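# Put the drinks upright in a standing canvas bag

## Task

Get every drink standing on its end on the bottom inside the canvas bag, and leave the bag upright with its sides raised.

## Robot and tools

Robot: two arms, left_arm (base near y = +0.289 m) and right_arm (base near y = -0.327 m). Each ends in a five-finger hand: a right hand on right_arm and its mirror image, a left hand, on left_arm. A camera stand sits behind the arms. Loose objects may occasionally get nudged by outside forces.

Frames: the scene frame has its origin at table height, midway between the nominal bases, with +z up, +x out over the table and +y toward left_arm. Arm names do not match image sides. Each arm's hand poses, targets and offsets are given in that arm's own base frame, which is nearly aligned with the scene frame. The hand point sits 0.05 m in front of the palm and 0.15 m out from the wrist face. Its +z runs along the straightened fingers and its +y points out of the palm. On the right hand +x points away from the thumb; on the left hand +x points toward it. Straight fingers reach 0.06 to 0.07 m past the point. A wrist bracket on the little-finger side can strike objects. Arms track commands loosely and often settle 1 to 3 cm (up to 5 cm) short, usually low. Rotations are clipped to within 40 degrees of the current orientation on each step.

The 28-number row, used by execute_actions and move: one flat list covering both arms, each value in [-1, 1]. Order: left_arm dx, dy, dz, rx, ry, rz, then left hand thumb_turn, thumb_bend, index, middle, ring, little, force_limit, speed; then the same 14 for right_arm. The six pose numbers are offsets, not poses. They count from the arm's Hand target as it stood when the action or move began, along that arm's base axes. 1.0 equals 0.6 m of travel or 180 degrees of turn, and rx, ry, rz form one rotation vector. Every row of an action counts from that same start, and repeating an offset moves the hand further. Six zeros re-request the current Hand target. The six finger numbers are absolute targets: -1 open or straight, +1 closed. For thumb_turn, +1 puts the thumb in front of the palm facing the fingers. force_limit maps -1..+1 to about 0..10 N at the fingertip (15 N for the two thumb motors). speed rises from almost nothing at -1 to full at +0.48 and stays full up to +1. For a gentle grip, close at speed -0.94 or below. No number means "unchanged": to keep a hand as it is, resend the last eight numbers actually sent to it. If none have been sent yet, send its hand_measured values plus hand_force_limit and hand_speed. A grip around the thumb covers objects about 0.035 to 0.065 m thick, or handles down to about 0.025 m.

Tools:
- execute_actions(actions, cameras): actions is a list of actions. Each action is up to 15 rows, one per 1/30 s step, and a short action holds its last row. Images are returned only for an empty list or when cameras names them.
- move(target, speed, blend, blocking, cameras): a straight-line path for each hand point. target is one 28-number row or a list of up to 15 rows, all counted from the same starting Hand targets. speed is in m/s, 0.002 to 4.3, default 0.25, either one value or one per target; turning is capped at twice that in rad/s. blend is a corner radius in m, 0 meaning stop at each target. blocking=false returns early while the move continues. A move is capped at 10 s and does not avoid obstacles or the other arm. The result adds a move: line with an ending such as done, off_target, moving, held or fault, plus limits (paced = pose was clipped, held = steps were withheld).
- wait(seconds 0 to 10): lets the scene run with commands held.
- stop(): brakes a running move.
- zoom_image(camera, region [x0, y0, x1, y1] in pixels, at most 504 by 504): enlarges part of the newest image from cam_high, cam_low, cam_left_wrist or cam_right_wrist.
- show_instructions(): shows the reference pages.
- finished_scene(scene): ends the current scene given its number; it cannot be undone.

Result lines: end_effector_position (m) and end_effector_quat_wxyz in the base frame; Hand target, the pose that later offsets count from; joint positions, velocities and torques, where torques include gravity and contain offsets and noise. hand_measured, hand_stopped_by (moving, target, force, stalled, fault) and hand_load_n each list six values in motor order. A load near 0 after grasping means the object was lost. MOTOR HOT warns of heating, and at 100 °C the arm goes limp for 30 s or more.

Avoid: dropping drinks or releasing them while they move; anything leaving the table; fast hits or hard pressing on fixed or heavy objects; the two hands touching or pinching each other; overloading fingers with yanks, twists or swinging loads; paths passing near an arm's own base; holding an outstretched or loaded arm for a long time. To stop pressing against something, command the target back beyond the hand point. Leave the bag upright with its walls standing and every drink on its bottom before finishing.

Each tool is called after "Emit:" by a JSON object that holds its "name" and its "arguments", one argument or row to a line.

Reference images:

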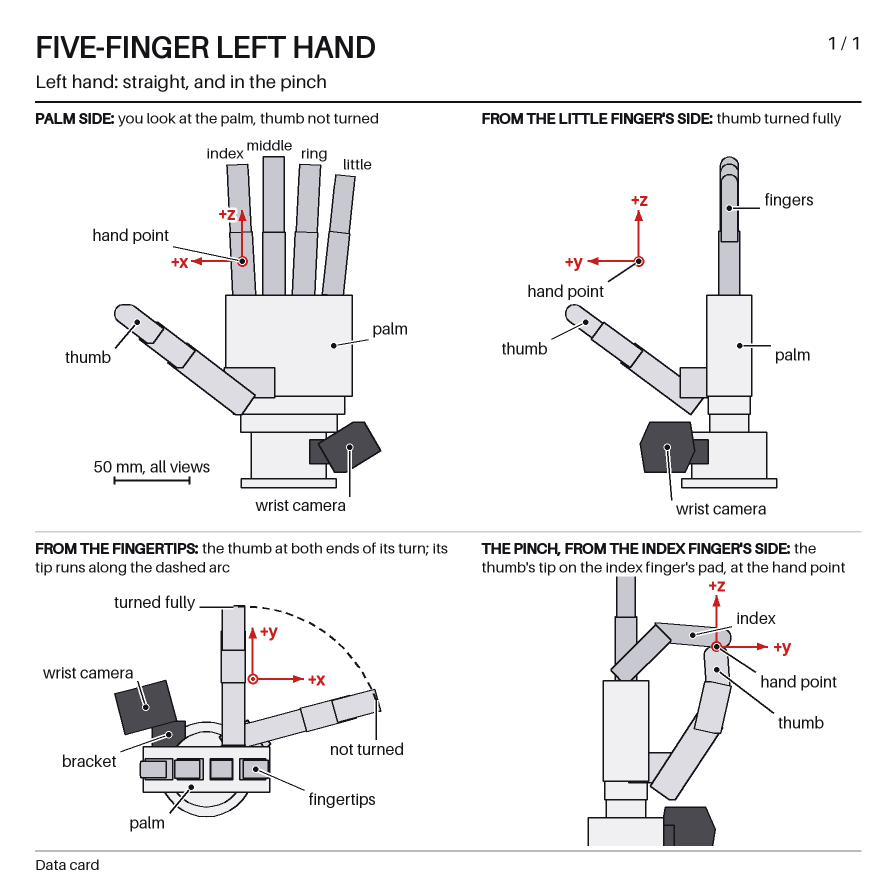

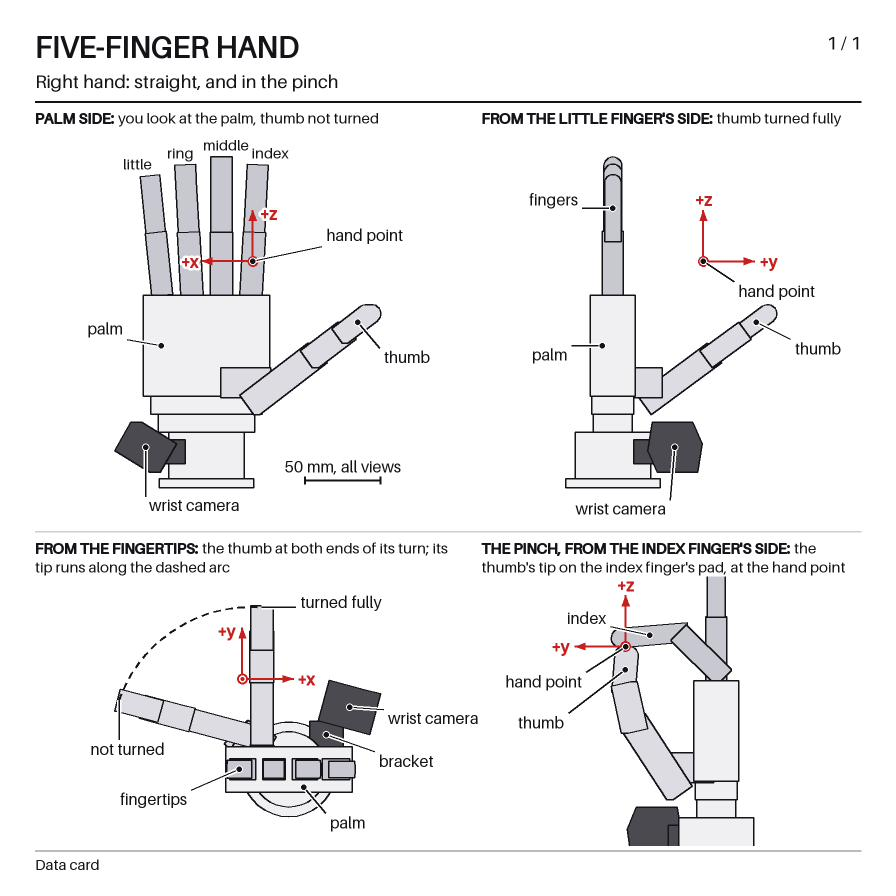

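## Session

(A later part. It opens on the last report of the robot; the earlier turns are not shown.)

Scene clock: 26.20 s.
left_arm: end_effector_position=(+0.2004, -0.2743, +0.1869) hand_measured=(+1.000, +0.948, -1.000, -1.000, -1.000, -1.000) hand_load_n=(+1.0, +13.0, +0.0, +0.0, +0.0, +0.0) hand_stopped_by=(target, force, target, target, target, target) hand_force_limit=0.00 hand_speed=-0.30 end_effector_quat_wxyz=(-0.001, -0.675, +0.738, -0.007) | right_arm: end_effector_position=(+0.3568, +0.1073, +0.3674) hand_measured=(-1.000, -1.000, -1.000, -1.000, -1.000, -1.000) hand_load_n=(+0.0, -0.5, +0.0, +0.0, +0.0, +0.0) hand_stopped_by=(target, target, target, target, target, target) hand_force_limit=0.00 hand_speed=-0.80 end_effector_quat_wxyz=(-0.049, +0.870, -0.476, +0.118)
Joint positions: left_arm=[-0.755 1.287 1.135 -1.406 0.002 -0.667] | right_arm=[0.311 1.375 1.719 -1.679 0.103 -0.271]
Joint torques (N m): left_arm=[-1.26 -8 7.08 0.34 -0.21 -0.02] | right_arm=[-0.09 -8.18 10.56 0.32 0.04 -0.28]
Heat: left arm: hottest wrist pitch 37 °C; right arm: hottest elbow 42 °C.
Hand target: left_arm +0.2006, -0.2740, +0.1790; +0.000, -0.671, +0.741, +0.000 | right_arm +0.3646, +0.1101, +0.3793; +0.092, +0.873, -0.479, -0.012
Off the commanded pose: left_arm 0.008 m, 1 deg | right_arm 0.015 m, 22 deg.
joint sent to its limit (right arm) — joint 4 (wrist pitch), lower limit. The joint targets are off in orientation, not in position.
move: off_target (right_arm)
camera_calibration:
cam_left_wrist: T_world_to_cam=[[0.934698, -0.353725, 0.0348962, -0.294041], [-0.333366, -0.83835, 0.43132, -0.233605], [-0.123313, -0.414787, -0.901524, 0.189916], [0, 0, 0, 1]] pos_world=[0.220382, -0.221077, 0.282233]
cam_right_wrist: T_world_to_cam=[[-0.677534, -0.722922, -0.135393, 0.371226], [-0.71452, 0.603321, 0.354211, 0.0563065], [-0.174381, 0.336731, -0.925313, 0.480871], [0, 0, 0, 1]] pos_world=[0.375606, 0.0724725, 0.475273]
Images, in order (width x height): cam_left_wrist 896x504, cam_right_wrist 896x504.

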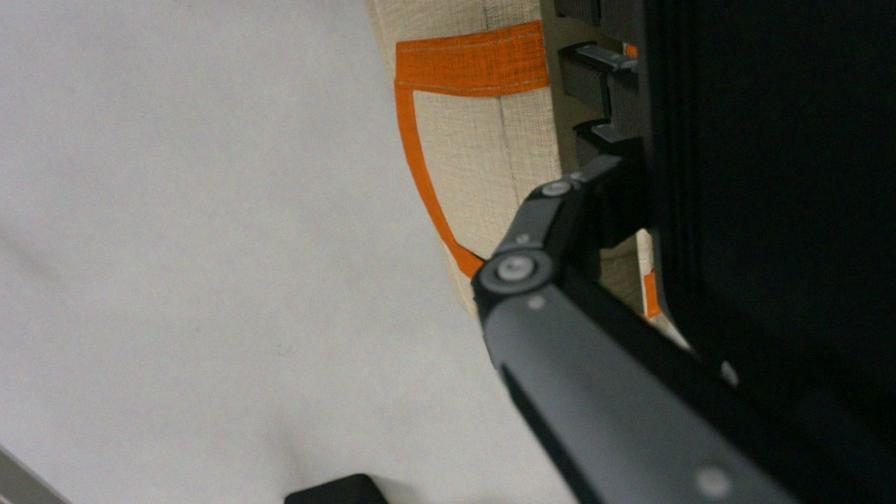

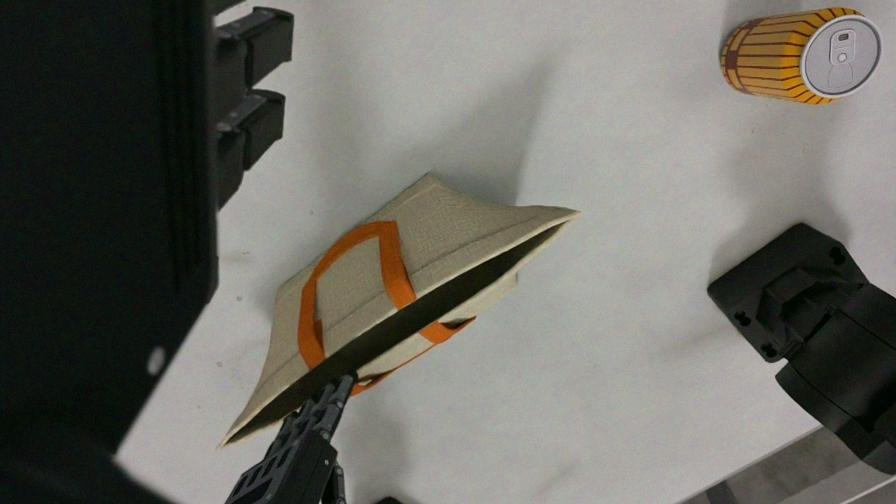

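Emit:
{"name": "move", "arguments": {
  "target": [0.007,0,-0.062,0,0,0,1,1,-1,-1,-1,-1,0,-0.3,0,0,0,0,0,0,-1,-1,-1,-1,-1,-1,0,-0.8],
  "cameras": ["cam_left_wrist","cam_right_wrist"],
  "speed": 0.1
}}

Emit:
{"name": "zoom_image", "arguments": {
  "camera": "cam_left_wrist",
  "region": [480, 0, 680, 180]
}}

Emit:
{"name": "zoom_image", "arguments": {
  "camera": "cam_right_wrist",
  "region": [200, 280, 460, 504]
}}

Scene clock: 27.60 s.
left_arm: end_effector_position=(+0.2029, -0.2763, +0.1493) hand_measured=(+1.000, +0.948, -1.000, -1.000, -1.000, -1.000) hand_load_n=(+1.5, +13.0, +0.0, +0.0, +0.0, +0.0) hand_stopped_by=(target, force, target, target, target, target) hand_force_limit=0.00 hand_speed=-0.30 end_effector_quat_wxyz=(-0.001, -0.672, +0.740, -0.006) | right_arm: end_effector_position=(+0.3568, +0.1073, +0.3674) hand_measured=(-1.000, -1.000, -1.000, -1.000, -1.000, -1.000) hand_load_n=(+0.0, +0.0, +0.0, +0.0, +0.0, +0.0) hand_stopped_by=(target, target, target, target, target, target) hand_force_limit=0.00 hand_speed=-0.80 end_effector_quat_wxyz=(-0.049, +0.870, -0.476, +0.118)
Joint positions: left_arm=[-0.755 1.319 1.063 -1.304 0.002 -0.659] | right_arm=[0.311 1.375 1.719 -1.679 0.103 -0.271]
Joint torques (N m): left_arm=[-0.56 -8.41 6.95 0.31 -0.21 -0.02] | right_arm=[-0.03 -8.12 10.62 0.32 0.04 -0.27]
Heat: left arm: hottest elbow 37 °C; right arm: hottest elbow 42 °C.
Hand target: left_arm +0.2048, -0.2740, +0.1418; +0.000, -0.671, +0.741, +0.000 | right_arm +0.3646, +0.1101, +0.3793; +0.092, +0.873, -0.479, -0.012
Off the commanded pose: left_arm 0.008 m, 1 deg | right_arm 0.015 m, 22 deg.
joint sent to its limit (right arm) — joint 4 (wrist pitch), lower limit. The joint targets are off in orientation, not in position.
move: off_target (right_arm)
camera_calibration:
cam_left_wrist: T_world_to_cam=[[0.931878, -0.361186, 0.0338992, -0.297122], [-0.339707, -0.836019, 0.430897, -0.216319], [-0.127293, -0.413059, -0.901764, 0.156857], [0, 0, 0, 1]] pos_world=[0.223363, -0.223372, 0.244732]
cam_right_wrist: T_world_to_cam=[[-0.677534, -0.722922, -0.135393, 0.371226], [-0.71452, 0.603321, 0.354211, 0.0563065], [-0.174381, 0.336731, -0.925313, 0.480871], [0, 0, 0, 1]] pos_world=[0.375606, 0.0724725, 0.475273]
Images, in order (width x height): cam_left_wrist 896x504, cam_right_wrist 896x504.

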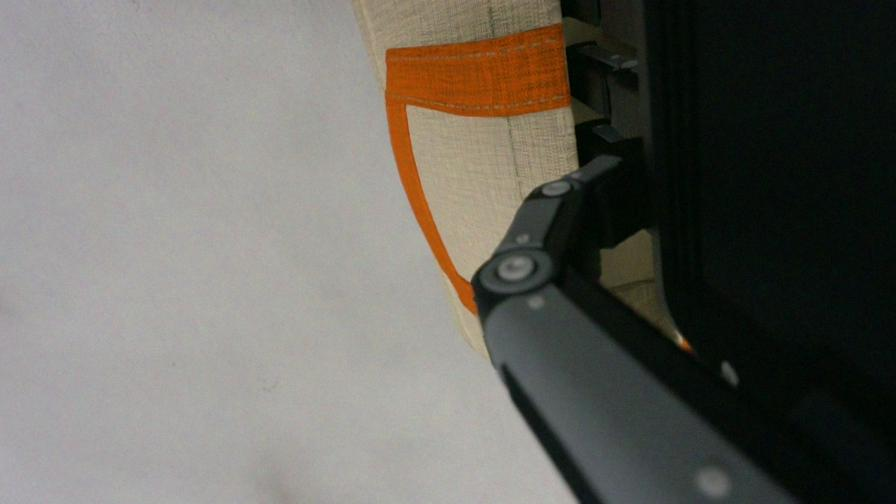

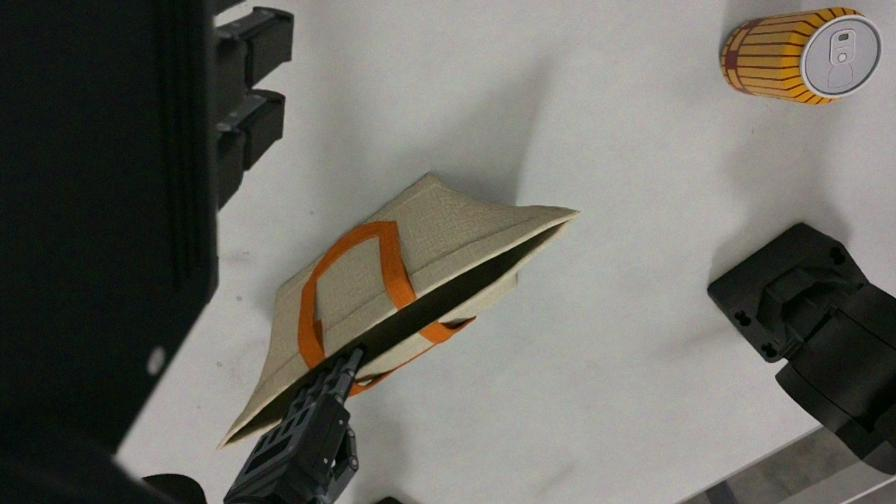

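Scaled by 2.520 from the camera's 896x504 image, which has a finer 1280x720 frame.

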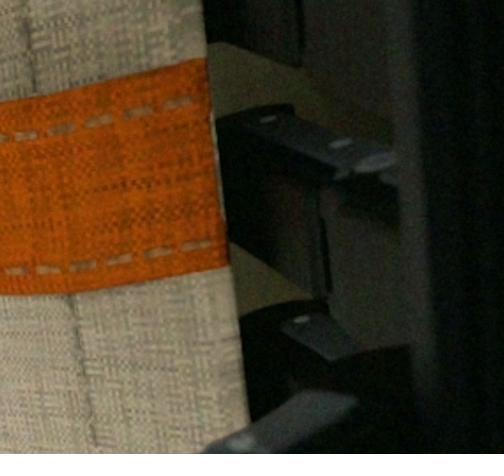

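Scaled by 1.938 from the camera's 896x504 image, which has a finer 1280x720 frame.

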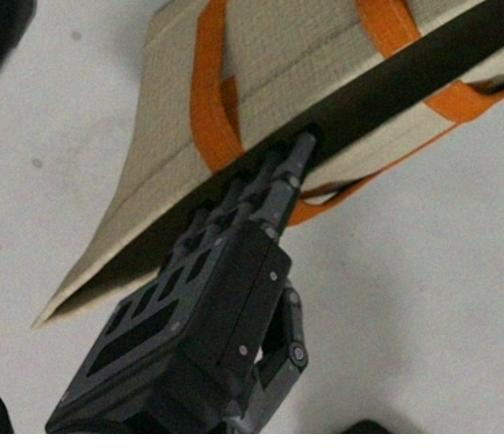

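Emit:
{"name": "move", "arguments": {
  "target": [0.001,0,-0.07,0,0,0,1,1,-1,-1,-1,-1,0,-0.3,0,0,0,0,0,0,-1,-1,-1,-1,-1,-1,0,-0.8],
  "cameras": ["cam_high","cam_left_wrist","cam_right_wrist"],
  "speed": 0.1
}}

Emit:
{"name": "zoom_image", "arguments": {
  "camera": "cam_right_wrist",
  "region": [200, 150, 620, 504]
}}

Scene clock: 29.07 s.
left_arm: end_effector_position=(+0.2038, -0.2771, +0.1072) hand_measured=(+1.000, +0.948, -1.000, -1.000, -1.000, -1.000) hand_load_n=(+1.0, +13.0, +0.0, +0.0, +0.0, +0.0) hand_stopped_by=(target, force, target, target, target, target) hand_force_limit=0.00 hand_speed=-0.30 end_effector_quat_wxyz=(-0.001, -0.672, +0.741, -0.006) | right_arm: end_effector_position=(+0.3568, +0.1073, +0.3674) hand_measured=(-1.000, -1.000, -1.000, -1.000, -1.000, -1.000) hand_load_n=(+0.0, +0.0, +0.0, +0.0, +0.0, +0.0) hand_stopped_by=(target, target, target, target, target, target) hand_force_limit=0.00 hand_speed=-0.80 end_effector_quat_wxyz=(-0.049, +0.870, -0.476, +0.118)
Joint positions: left_arm=[-0.755 1.358 0.985 -1.185 0.002 -0.658] | right_arm=[0.311 1.375 1.719 -1.679 0.103 -0.271]
Joint torques (N m): left_arm=[-0.44 -8.64 6.71 0.27 -0.2 -0.02] | right_arm=[-0.03 -8.06 10.62 0.32 0.04 -0.28]
Heat: left arm: hottest elbow 37 °C; right arm: hottest elbow 42 °C.
Hand target: left_arm +0.2055, -0.2741, +0.0998; +0.000, -0.671, +0.741, +0.000 | right_arm +0.3646, +0.1101, +0.3793; +0.092, +0.873, -0.479, -0.012
Off the commanded pose: left_arm 0.008 m, 1 deg | right_arm 0.015 m, 22 deg.
joint sent to its limit (right arm) — joint 4 (wrist pitch), lower limit. The joint targets are off in orientation, not in position.
move: off_target (right_arm)
camera_calibration:
cam_left_wrist: T_world_to_cam=[[0.931442, -0.362304, 0.0339406, -0.297074], [-0.340736, -0.835633, 0.430831, -0.198177], [-0.12773, -0.412859, -0.901794, 0.118839], [0, 0, 0, 1]] pos_world=[0.22436, -0.224171, 0.202632]
cam_right_wrist: T_world_to_cam=[[-0.677534, -0.722922, -0.135393, 0.371226], [-0.71452, 0.603321, 0.354211, 0.0563065], [-0.174381, 0.336731, -0.925313, 0.480871], [0, 0, 0, 1]] pos_world=[0.375606, 0.0724725, 0.475273]
Images, in order (width x height): cam_high 896x504, cam_left_wrist 896x504, cam_right_wrist 896x504.

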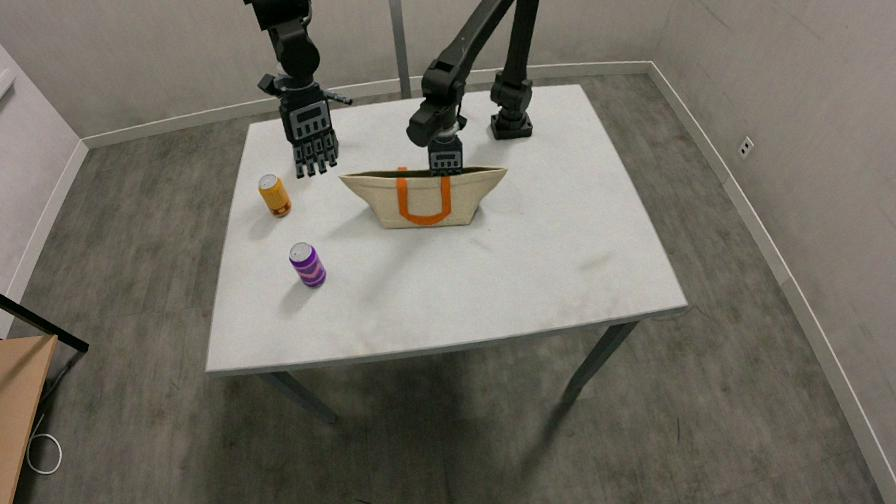

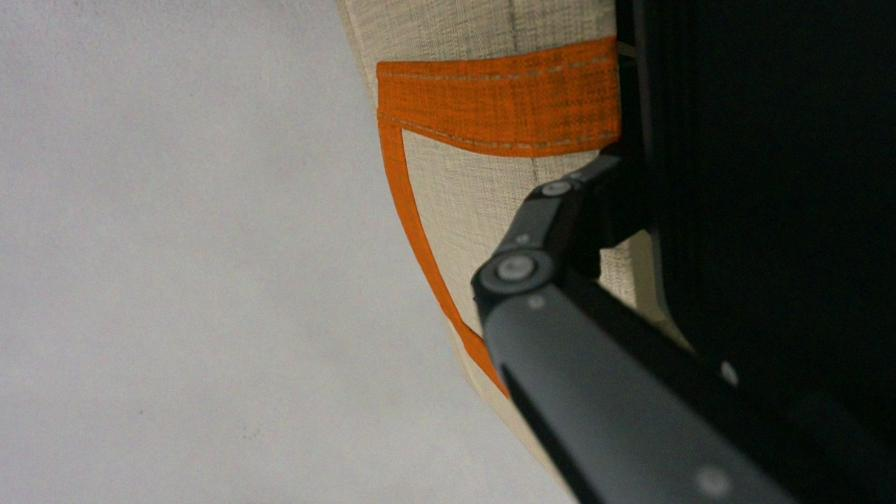

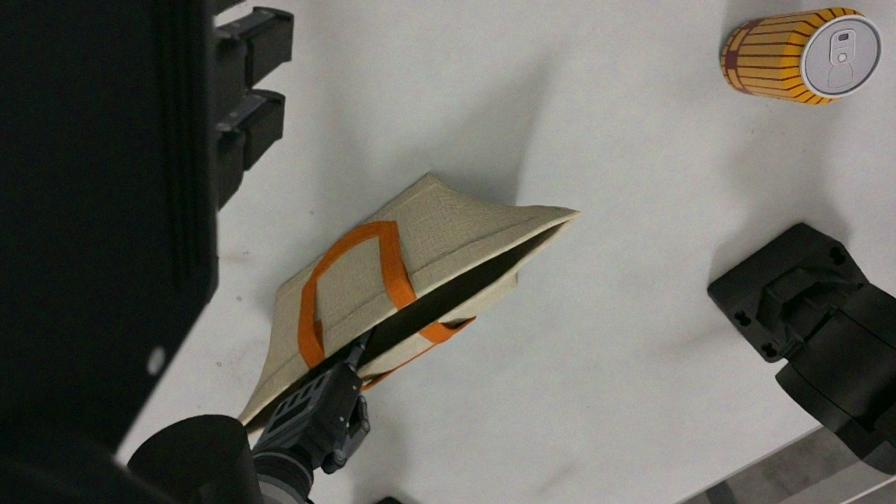

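Scaled by 1.200 from the camera's 896x504 image, which has a finer 1280x720 frame.

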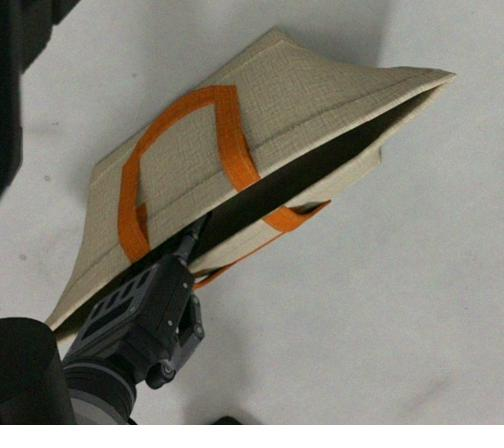

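Emit:
{"name": "move", "arguments": {
  "target": [-0.011,0.0592,0,0,0,-0.1667,1,1,-1,-1,-1,-1,0,-0.3,0,0,0,0,0,0,-1,-1,-1,-1,-1,-1,0,-0.8],
  "cameras": ["cam_high","cam_left_wrist","cam_right_wrist"],
  "speed": 0.1
}}

Emit:
{"name": "zoom_image", "arguments": {
  "camera": "cam_right_wrist",
  "region": [200, 150, 620, 504]
}}

Scene clock: 33.13 s.
left_arm: end_effector_position=(+0.2002, -0.2431, +0.1067) hand_measured=(+1.000, +0.948, -1.000, -1.000, -1.000, -1.000) hand_load_n=(+1.0, +13.0, +0.0, +0.0, +0.0, +0.0) hand_stopped_by=(target, force, target, target, target, target) hand_force_limit=0.00 hand_speed=-0.30 end_effector_quat_wxyz=(+0.001, -0.460, +0.888, -0.007) | right_arm: end_effector_position=(+0.3568, +0.1073, +0.3674) hand_measured=(-1.000, -1.000, -1.000, -1.000, -1.000, -1.000) hand_load_n=(+0.0, +0.0, +0.0, +0.0, +0.0, +0.0) hand_stopped_by=(target, target, target, target, target, target) hand_force_limit=0.00 hand_speed=-0.80 end_effector_quat_wxyz=(-0.049, +0.870, -0.476, +0.118)
Joint positions: left_arm=[-0.755 1.358 0.985 -1.183 0.002 -0.14] | right_arm=[0.311 1.375 1.719 -1.679 0.103 -0.271]
Joint torques (N m): left_arm=[-0.73 -9.05 6.27 0.2 -0.22 -0.01] | right_arm=[0.09 -8.29 10.59 0.35 0.04 -0.28]
Heat: left arm: hottest elbow 37 °C; right arm: hottest elbow 43 °C.
Hand target: left_arm +0.1989, -0.2385, +0.0998; +0.000, -0.457, +0.890, +0.000 | right_arm +0.3646, +0.1101, +0.3793; +0.092, +0.873, -0.479, -0.012
Off the commanded pose: left_arm 0.008 m, 1 deg | right_arm 0.015 m, 22 deg.
joint sent to its limit (right arm) — joint 4 (wrist pitch), lower limit. The joint targets are off in orientation, not in position.
move: off_target (right_arm)
camera_calibration:
cam_left_wrist: T_world_to_cam=[[0.629889, -0.775752, 0.0380629, -0.321994], [-0.712859, -0.557976, 0.424846, -0.0281154], [-0.308337, -0.294739, -0.904465, 0.197153], [0, 0, 0, 1]] pos_world=[0.243567, -0.207366, 0.202519]
cam_right_wrist: T_world_to_cam=[[-0.677534, -0.722922, -0.135393, 0.371226], [-0.71452, 0.603321, 0.354211, 0.0563065], [-0.174381, 0.336731, -0.925313, 0.480871], [0, 0, 0, 1]] pos_world=[0.375606, 0.0724725, 0.475273]
Images, in order (width x height): cam_high 896x504, cam_left_wrist 896x504, cam_right_wrist 896x504.

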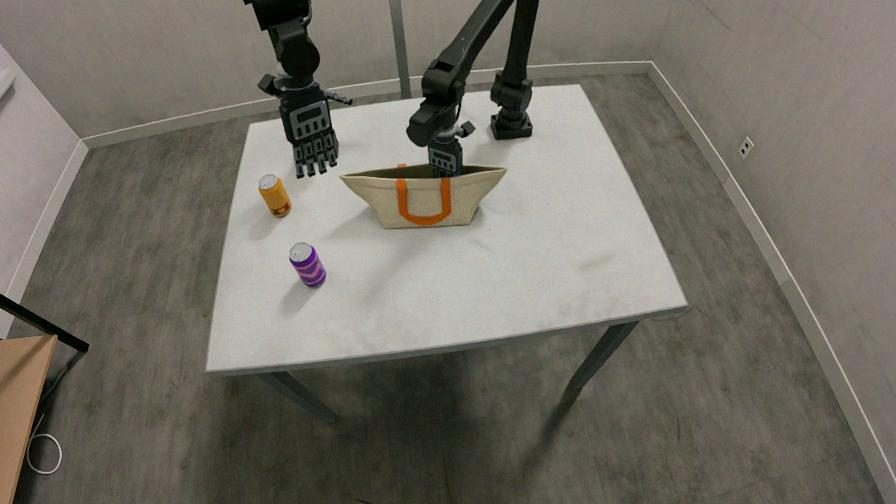

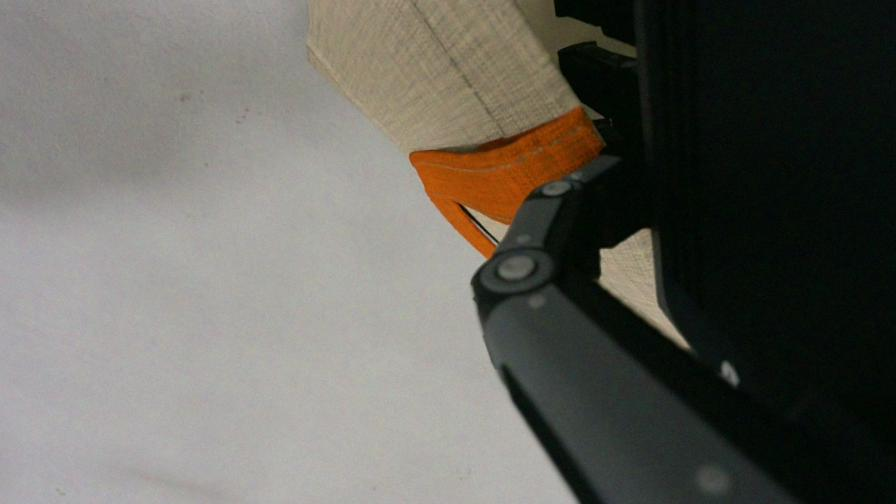

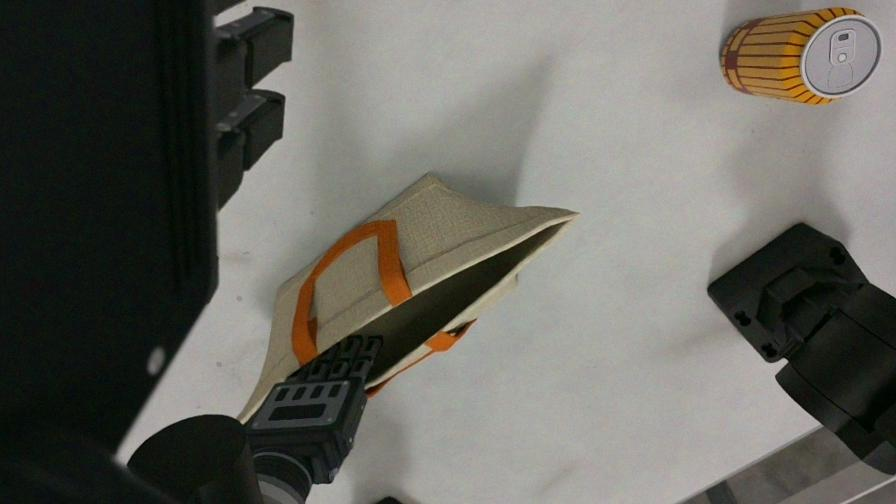

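Scaled by 1.200 from the camera's 896x504 image, which has a finer 1280x720 frame.

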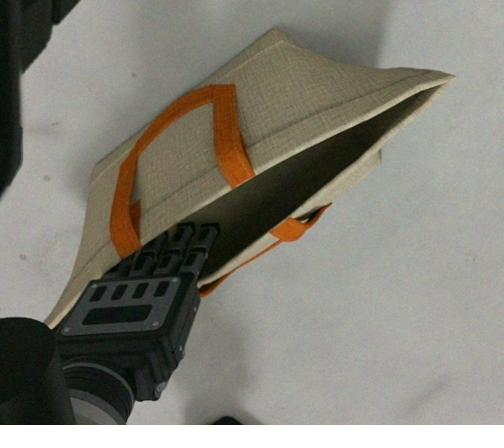

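Emit:
{"name": "move", "arguments": {
  "target": [0.0485,0.0855,0,0,0,-0.2778,1,1,-1,-1,-1,-1,0,-0.3,0,0,0,0,0,0,-1,-1,-1,-1,-1,-1,0,-0.8],
  "cameras": ["cam_high","cam_left_wrist","cam_right_wrist"],
  "speed": 0.1
}}

Emit:
{"name": "zoom_image", "arguments": {
  "camera": "cam_right_wrist",
  "region": [200, 150, 620, 504]
}}

Emit:
{"name": "zoom_image", "arguments": {
  "camera": "cam_high",
  "region": [320, 100, 540, 240]
}}

Scene clock: 38.70 s.
left_arm: end_effector_position=(+0.2282, -0.1918, +0.1023) hand_measured=(+1.000, +0.948, -1.000, -1.000, -1.000, -1.000) hand_load_n=(+1.0, +13.0, +0.0, +0.0, +0.0, +0.0) hand_stopped_by=(target, force, target, target, target, target) hand_force_limit=0.00 hand_speed=-0.30 end_effector_quat_wxyz=(+0.001, -0.040, +0.999, -0.002) | right_arm: end_effector_position=(+0.3568, +0.1073, +0.3674) hand_measured=(-1.000, -1.000, -1.000, -1.000, -1.000, -1.000) hand_load_n=(+0.0, +0.0, +0.0, +0.0, +0.0, +0.0) hand_stopped_by=(target, target, target, target, target, target) hand_force_limit=0.00 hand_speed=-0.80 end_effector_quat_wxyz=(-0.049, +0.870, -0.476, +0.118)
Joint positions: left_arm=[-0.755 1.358 0.971 -1.18 0.002 0.736] | right_arm=[0.311 1.375 1.719 -1.679 0.103 -0.271]
Joint torques (N m): left_arm=[-0.56 -9.88 6.42 0.12 -0.24 0] | right_arm=[-0.09 -8.06 10.62 0.31 0.05 -0.28]
Heat: left arm: hottest elbow 37 °C; right arm: hottest elbow 44 °C.
Hand target: left_arm +0.2280, -0.1873, +0.0998; +0.000, -0.038, +0.999, +0.000 | right_arm +0.3646, +0.1101, +0.3793; +0.092, +0.873, -0.479, -0.012
Off the commanded pose: left_arm 0.005 m, 0 deg | right_arm 0.015 m, 22 deg.
joint sent to its limit (right arm) — joint 4 (wrist pitch), lower limit. The joint targets are off in orientation, not in position.
move: off_target (right_arm)
camera_calibration:
cam_left_wrist: T_world_to_cam=[[-0.192992, -0.980825, 0.0271284, -0.150092], [-0.88661, 0.186164, 0.423398, 0.204879], [-0.42033, 0.0576601, -0.905537, 0.310075], [0, 0, 0, 1]] pos_world=[0.283015, -0.203234, 0.198111]
cam_right_wrist: T_world_to_cam=[[-0.677534, -0.722922, -0.135393, 0.371226], [-0.71452, 0.603321, 0.354211, 0.0563065], [-0.174381, 0.336731, -0.925313, 0.480871], [0, 0, 0, 1]] pos_world=[0.375606, 0.0724725, 0.475273]
Images, in order (width x height): cam_high 896x504, cam_left_wrist 896x504, cam_right_wrist 896x504.

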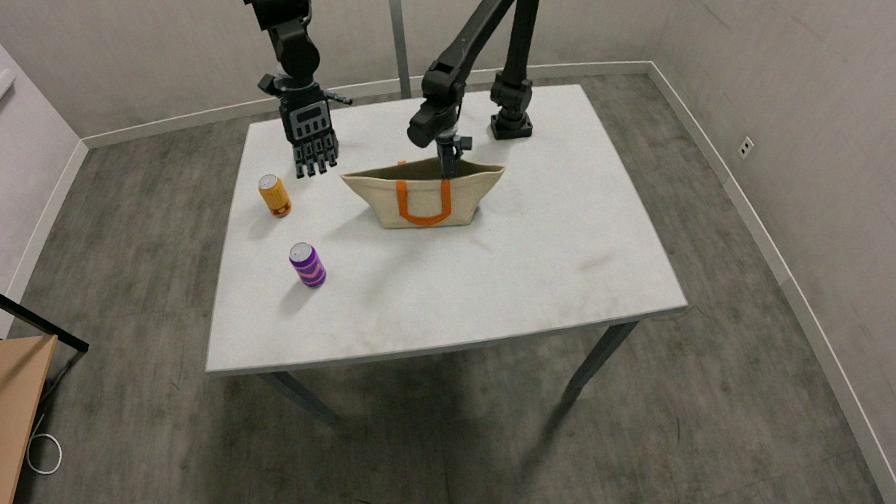

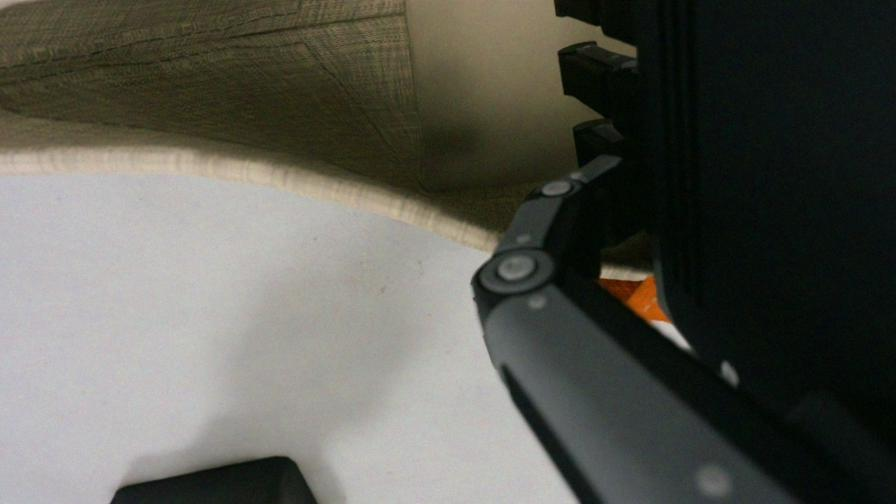

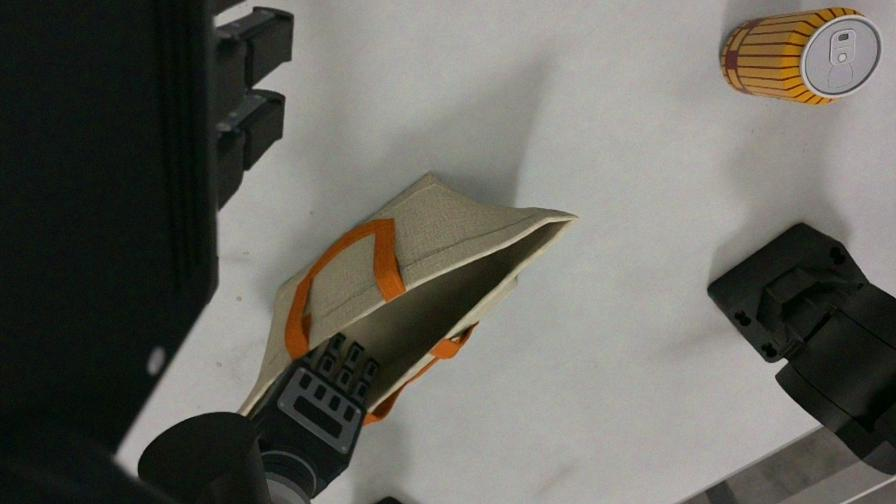

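Scaled by 1.200 from the camera's 896x504 image, which has a finer 1280x720 frame.

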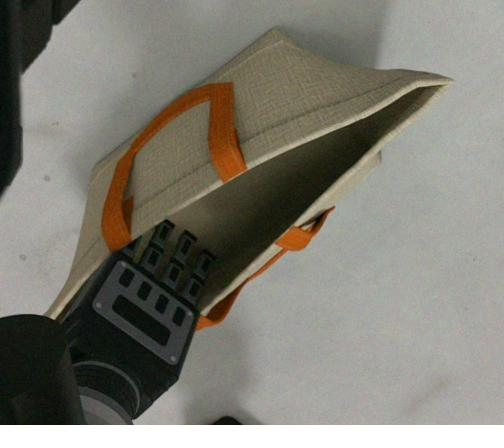

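Scaled by 2.291 from the camera's 896x504 image, which has a finer 1280x720 frame.

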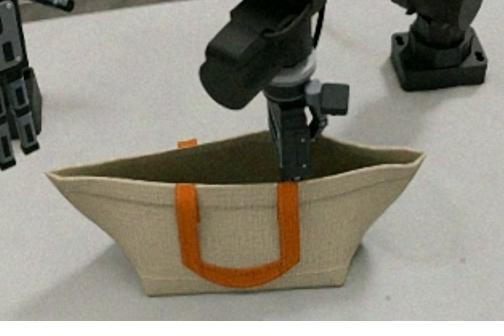

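Emit:
{"name": "move", "arguments": {
  "target": [0,0,0,0,0,0,1,1,-1,-1,-1,-1,0,-0.3,0.1423,-0.1335,-0.1488,0.0612,-0.008,0.3185,-1,-1,-1,-1,-1,-1,0,-0.8],
  "cameras": ["all"]
}}

Scene clock: 45.50 s.
left_arm: end_effector_position=(+0.2282, -0.1918, +0.1023) hand_measured=(+1.000, +0.948, -1.000, -1.000, -1.000, -1.000) hand_load_n=(+1.5, +13.0, +0.0, +0.0, +0.0, +0.0) hand_stopped_by=(target, force, target, target, target, target) hand_force_limit=0.00 hand_speed=-0.30 end_effector_quat_wxyz=(+0.001, -0.039, +0.999, -0.002) | right_arm: end_effector_position=(+0.4418, +0.0344, +0.2855) hand_measured=(-1.000, -1.000, -1.000, -1.000, -1.000, -1.000) hand_load_n=(-0.5, +0.0, +0.0, +0.0, +0.0, +0.0) hand_stopped_by=(target, target, target, target, target, target) hand_force_limit=0.00 hand_speed=-0.80 end_effector_quat_wxyz=(+0.000, +1.000, -0.002, +0.007)
Joint positions: left_arm=[-0.755 1.358 0.971 -1.18 0.002 0.737] | right_arm=[0.199 1.596 1.719 -1.679 0.002 -1.368]
Joint torques (N m): left_arm=[-0.56 -9.88 6.41 0.1 -0.24 -0.01] | right_arm=[-1.14 -11.34 9.42 -0.13 0.13 -0.26]
Heat: left arm: hottest elbow 37 °C; right arm: hottest elbow 44 °C.
Hand target: left_arm +0.2280, -0.1873, +0.0998; +0.000, -0.038, +0.999, +0.000 | right_arm +0.4499, +0.0299, +0.2900; +0.000, +1.000, +0.000, +0.000
Off the commanded pose: left_arm 0.005 m, 0 deg | right_arm 0.010 m, 1 deg.
joint sent to its limit (right arm) — joint 4 (wrist pitch), lower limit. The joint targets still meet the commanded pose.
move: done
camera_calibration:
cam_left_wrist: T_world_to_cam=[[-0.193761, -0.980672, 0.0271927, -0.149854], [-0.88649, 0.186891, 0.423328, 0.205006], [-0.420228, 0.0579186, -0.905568, 0.310105], [0, 0, 0, 1]] pos_world=[0.283015, -0.203232, 0.198111]
cam_right_wrist: T_world_to_cam=[[0.231034, -0.972672, 0.0230781, -0.0730941], [-0.829398, -0.184492, 0.527316, 0.2185], [-0.508648, -0.140969, -0.849356, 0.586937], [0, 0, 0, 1]] pos_world=[0.496655, 0.0519549, 0.384987]

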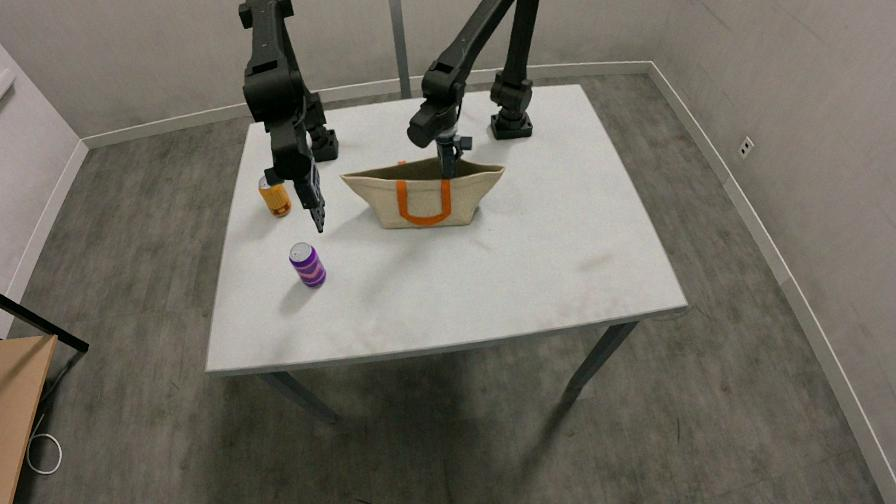

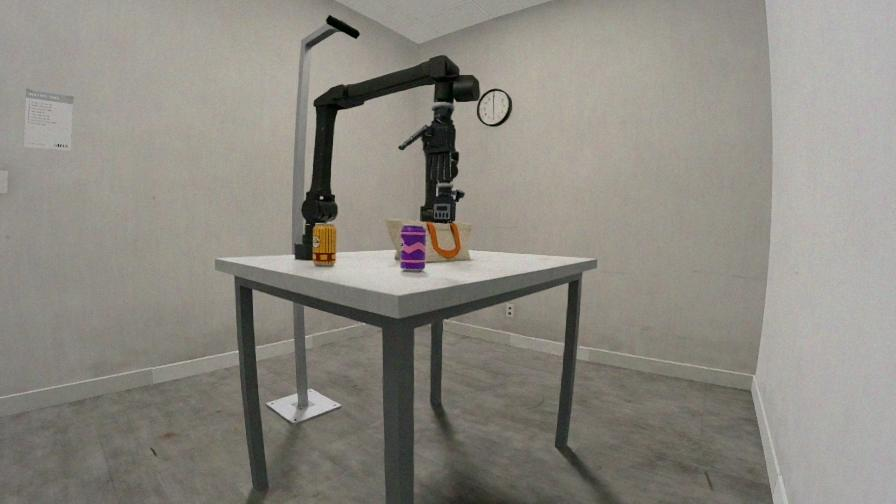

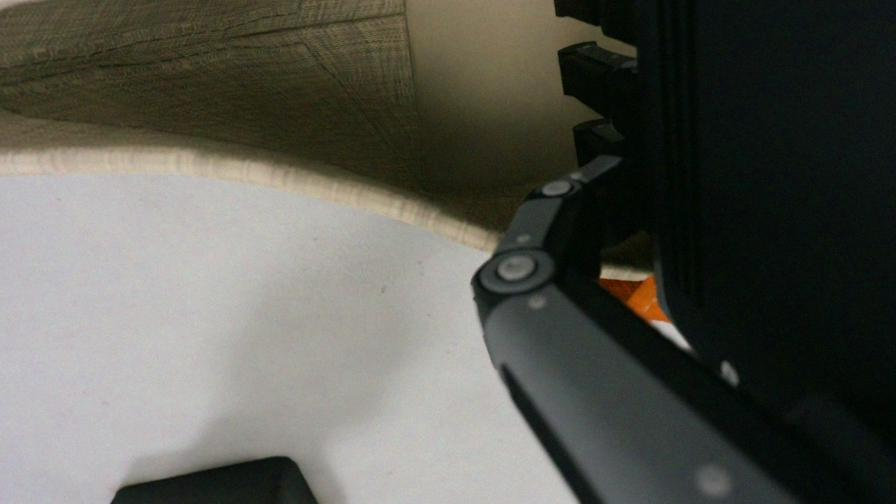

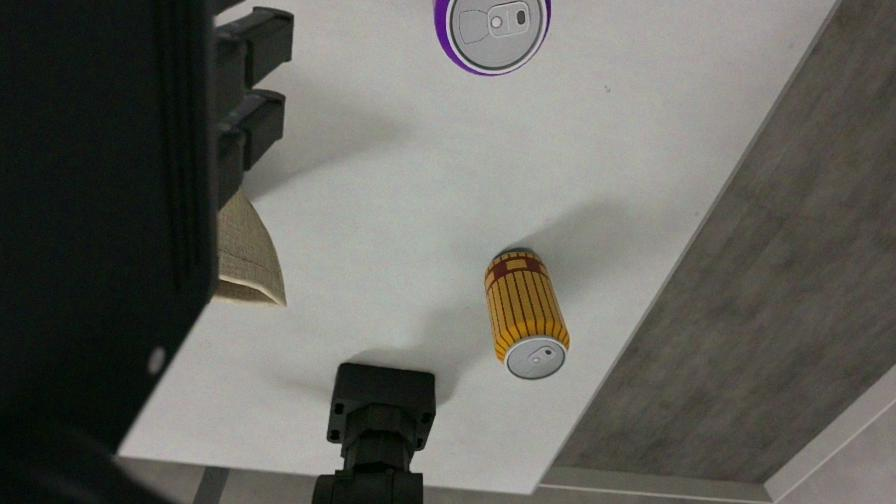

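Emit:
{"name": "move", "arguments": {
  "target": [0,0,0,0,0,0,1,1,-1,-1,-1,-1,0,-0.3,0.0335,-0.0232,-0.2,0,0,0,-1,-1,-1,-1,-1,-1,0,-0.8],
  "cameras": ["cam_high","cam_low","cam_right_wrist"]
}}

Scene clock: 48.00 s.
left_arm: end_effector_position=(+0.2282, -0.1918, +0.1023) hand_measured=(+1.000, +0.948, -1.000, -1.000, -1.000, -1.000) hand_load_n=(+1.0, +13.0, +0.0, +0.0, +0.0, +0.0) hand_stopped_by=(target, force, target, target, target, target) hand_force_limit=0.00 hand_speed=-0.30 end_effector_quat_wxyz=(+0.001, -0.039, +0.999, -0.002) | right_arm: end_effector_position=(+0.4666, +0.0206, +0.1731) hand_measured=(-1.000, -1.000, -1.000, -1.000, -1.000, -1.000) hand_load_n=(+0.0, +0.0, +0.0, +0.0, +0.0, +0.0) hand_stopped_by=(target, target, target, target, target, target) hand_force_limit=0.00 hand_speed=-0.80 end_effector_quat_wxyz=(+0.001, +1.000, -0.002, -0.001)
Joint positions: left_arm=[-0.755 1.358 0.971 -1.18 0.002 0.737] | right_arm=[0.162 1.672 1.516 -1.418 0.002 -1.404]
Joint torques (N m): left_arm=[-0.56 -9.82 6.41 0.1 -0.24 -0.02] | right_arm=[-1.03 -12.92 7.08 0.55 0.02 -0.26]
Heat: left arm: hottest elbow 37 °C; right arm: hottest elbow 45 °C.
Hand target: left_arm +0.2280, -0.1873, +0.0998; +0.000, -0.038, +0.999, +0.000 | right_arm +0.4700, +0.0160, +0.1700; +0.000, +1.000, +0.000, +0.000
Off the commanded pose: left_arm 0.005 m, 0 deg | right_arm 0.007 m, 0 deg.
move: done
camera_calibration:
cam_right_wrist: T_world_to_cam=[[0.229904, -0.972957, 0.0223372, -0.0889307], [-0.82045, -0.181421, 0.54217, 0.288918], [-0.523456, -0.142974, -0.839972, 0.507558], [0, 0, 0, 1]] pos_world=[0.523172, 0.0384575, 0.271678]
Images, in order (width x height): cam_high 896x504, cam_low 896x504, cam_right_wrist 896x504.

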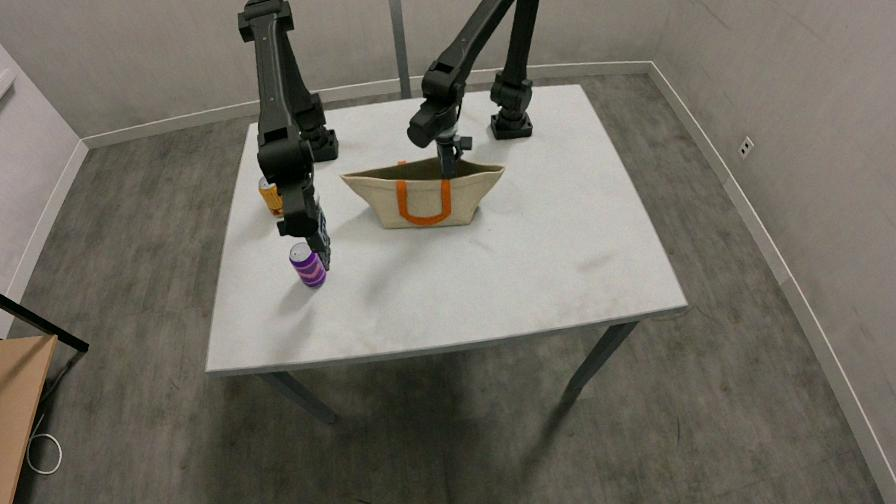

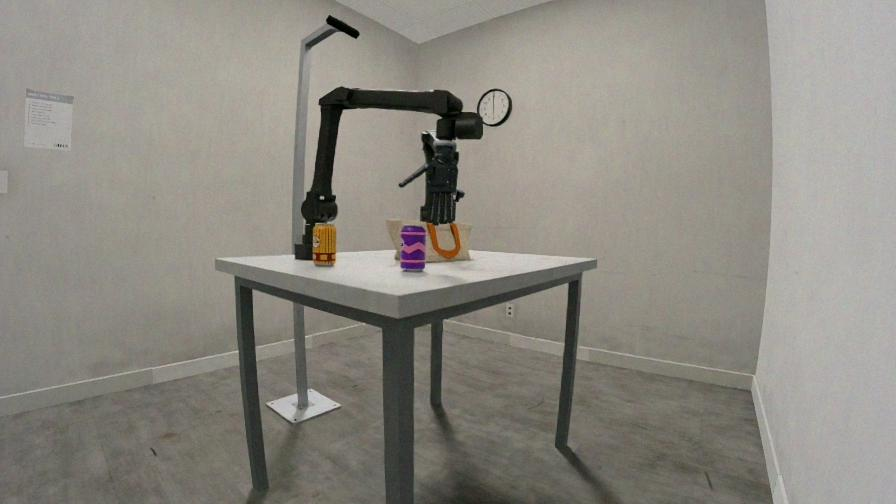

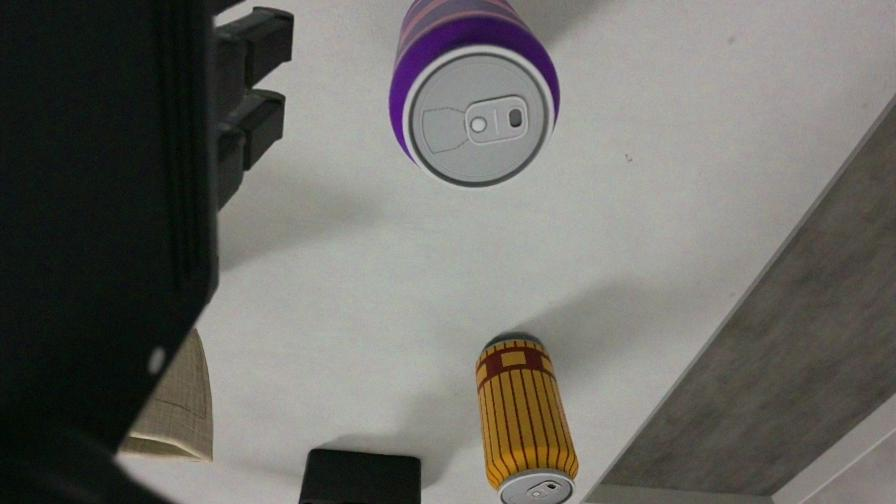

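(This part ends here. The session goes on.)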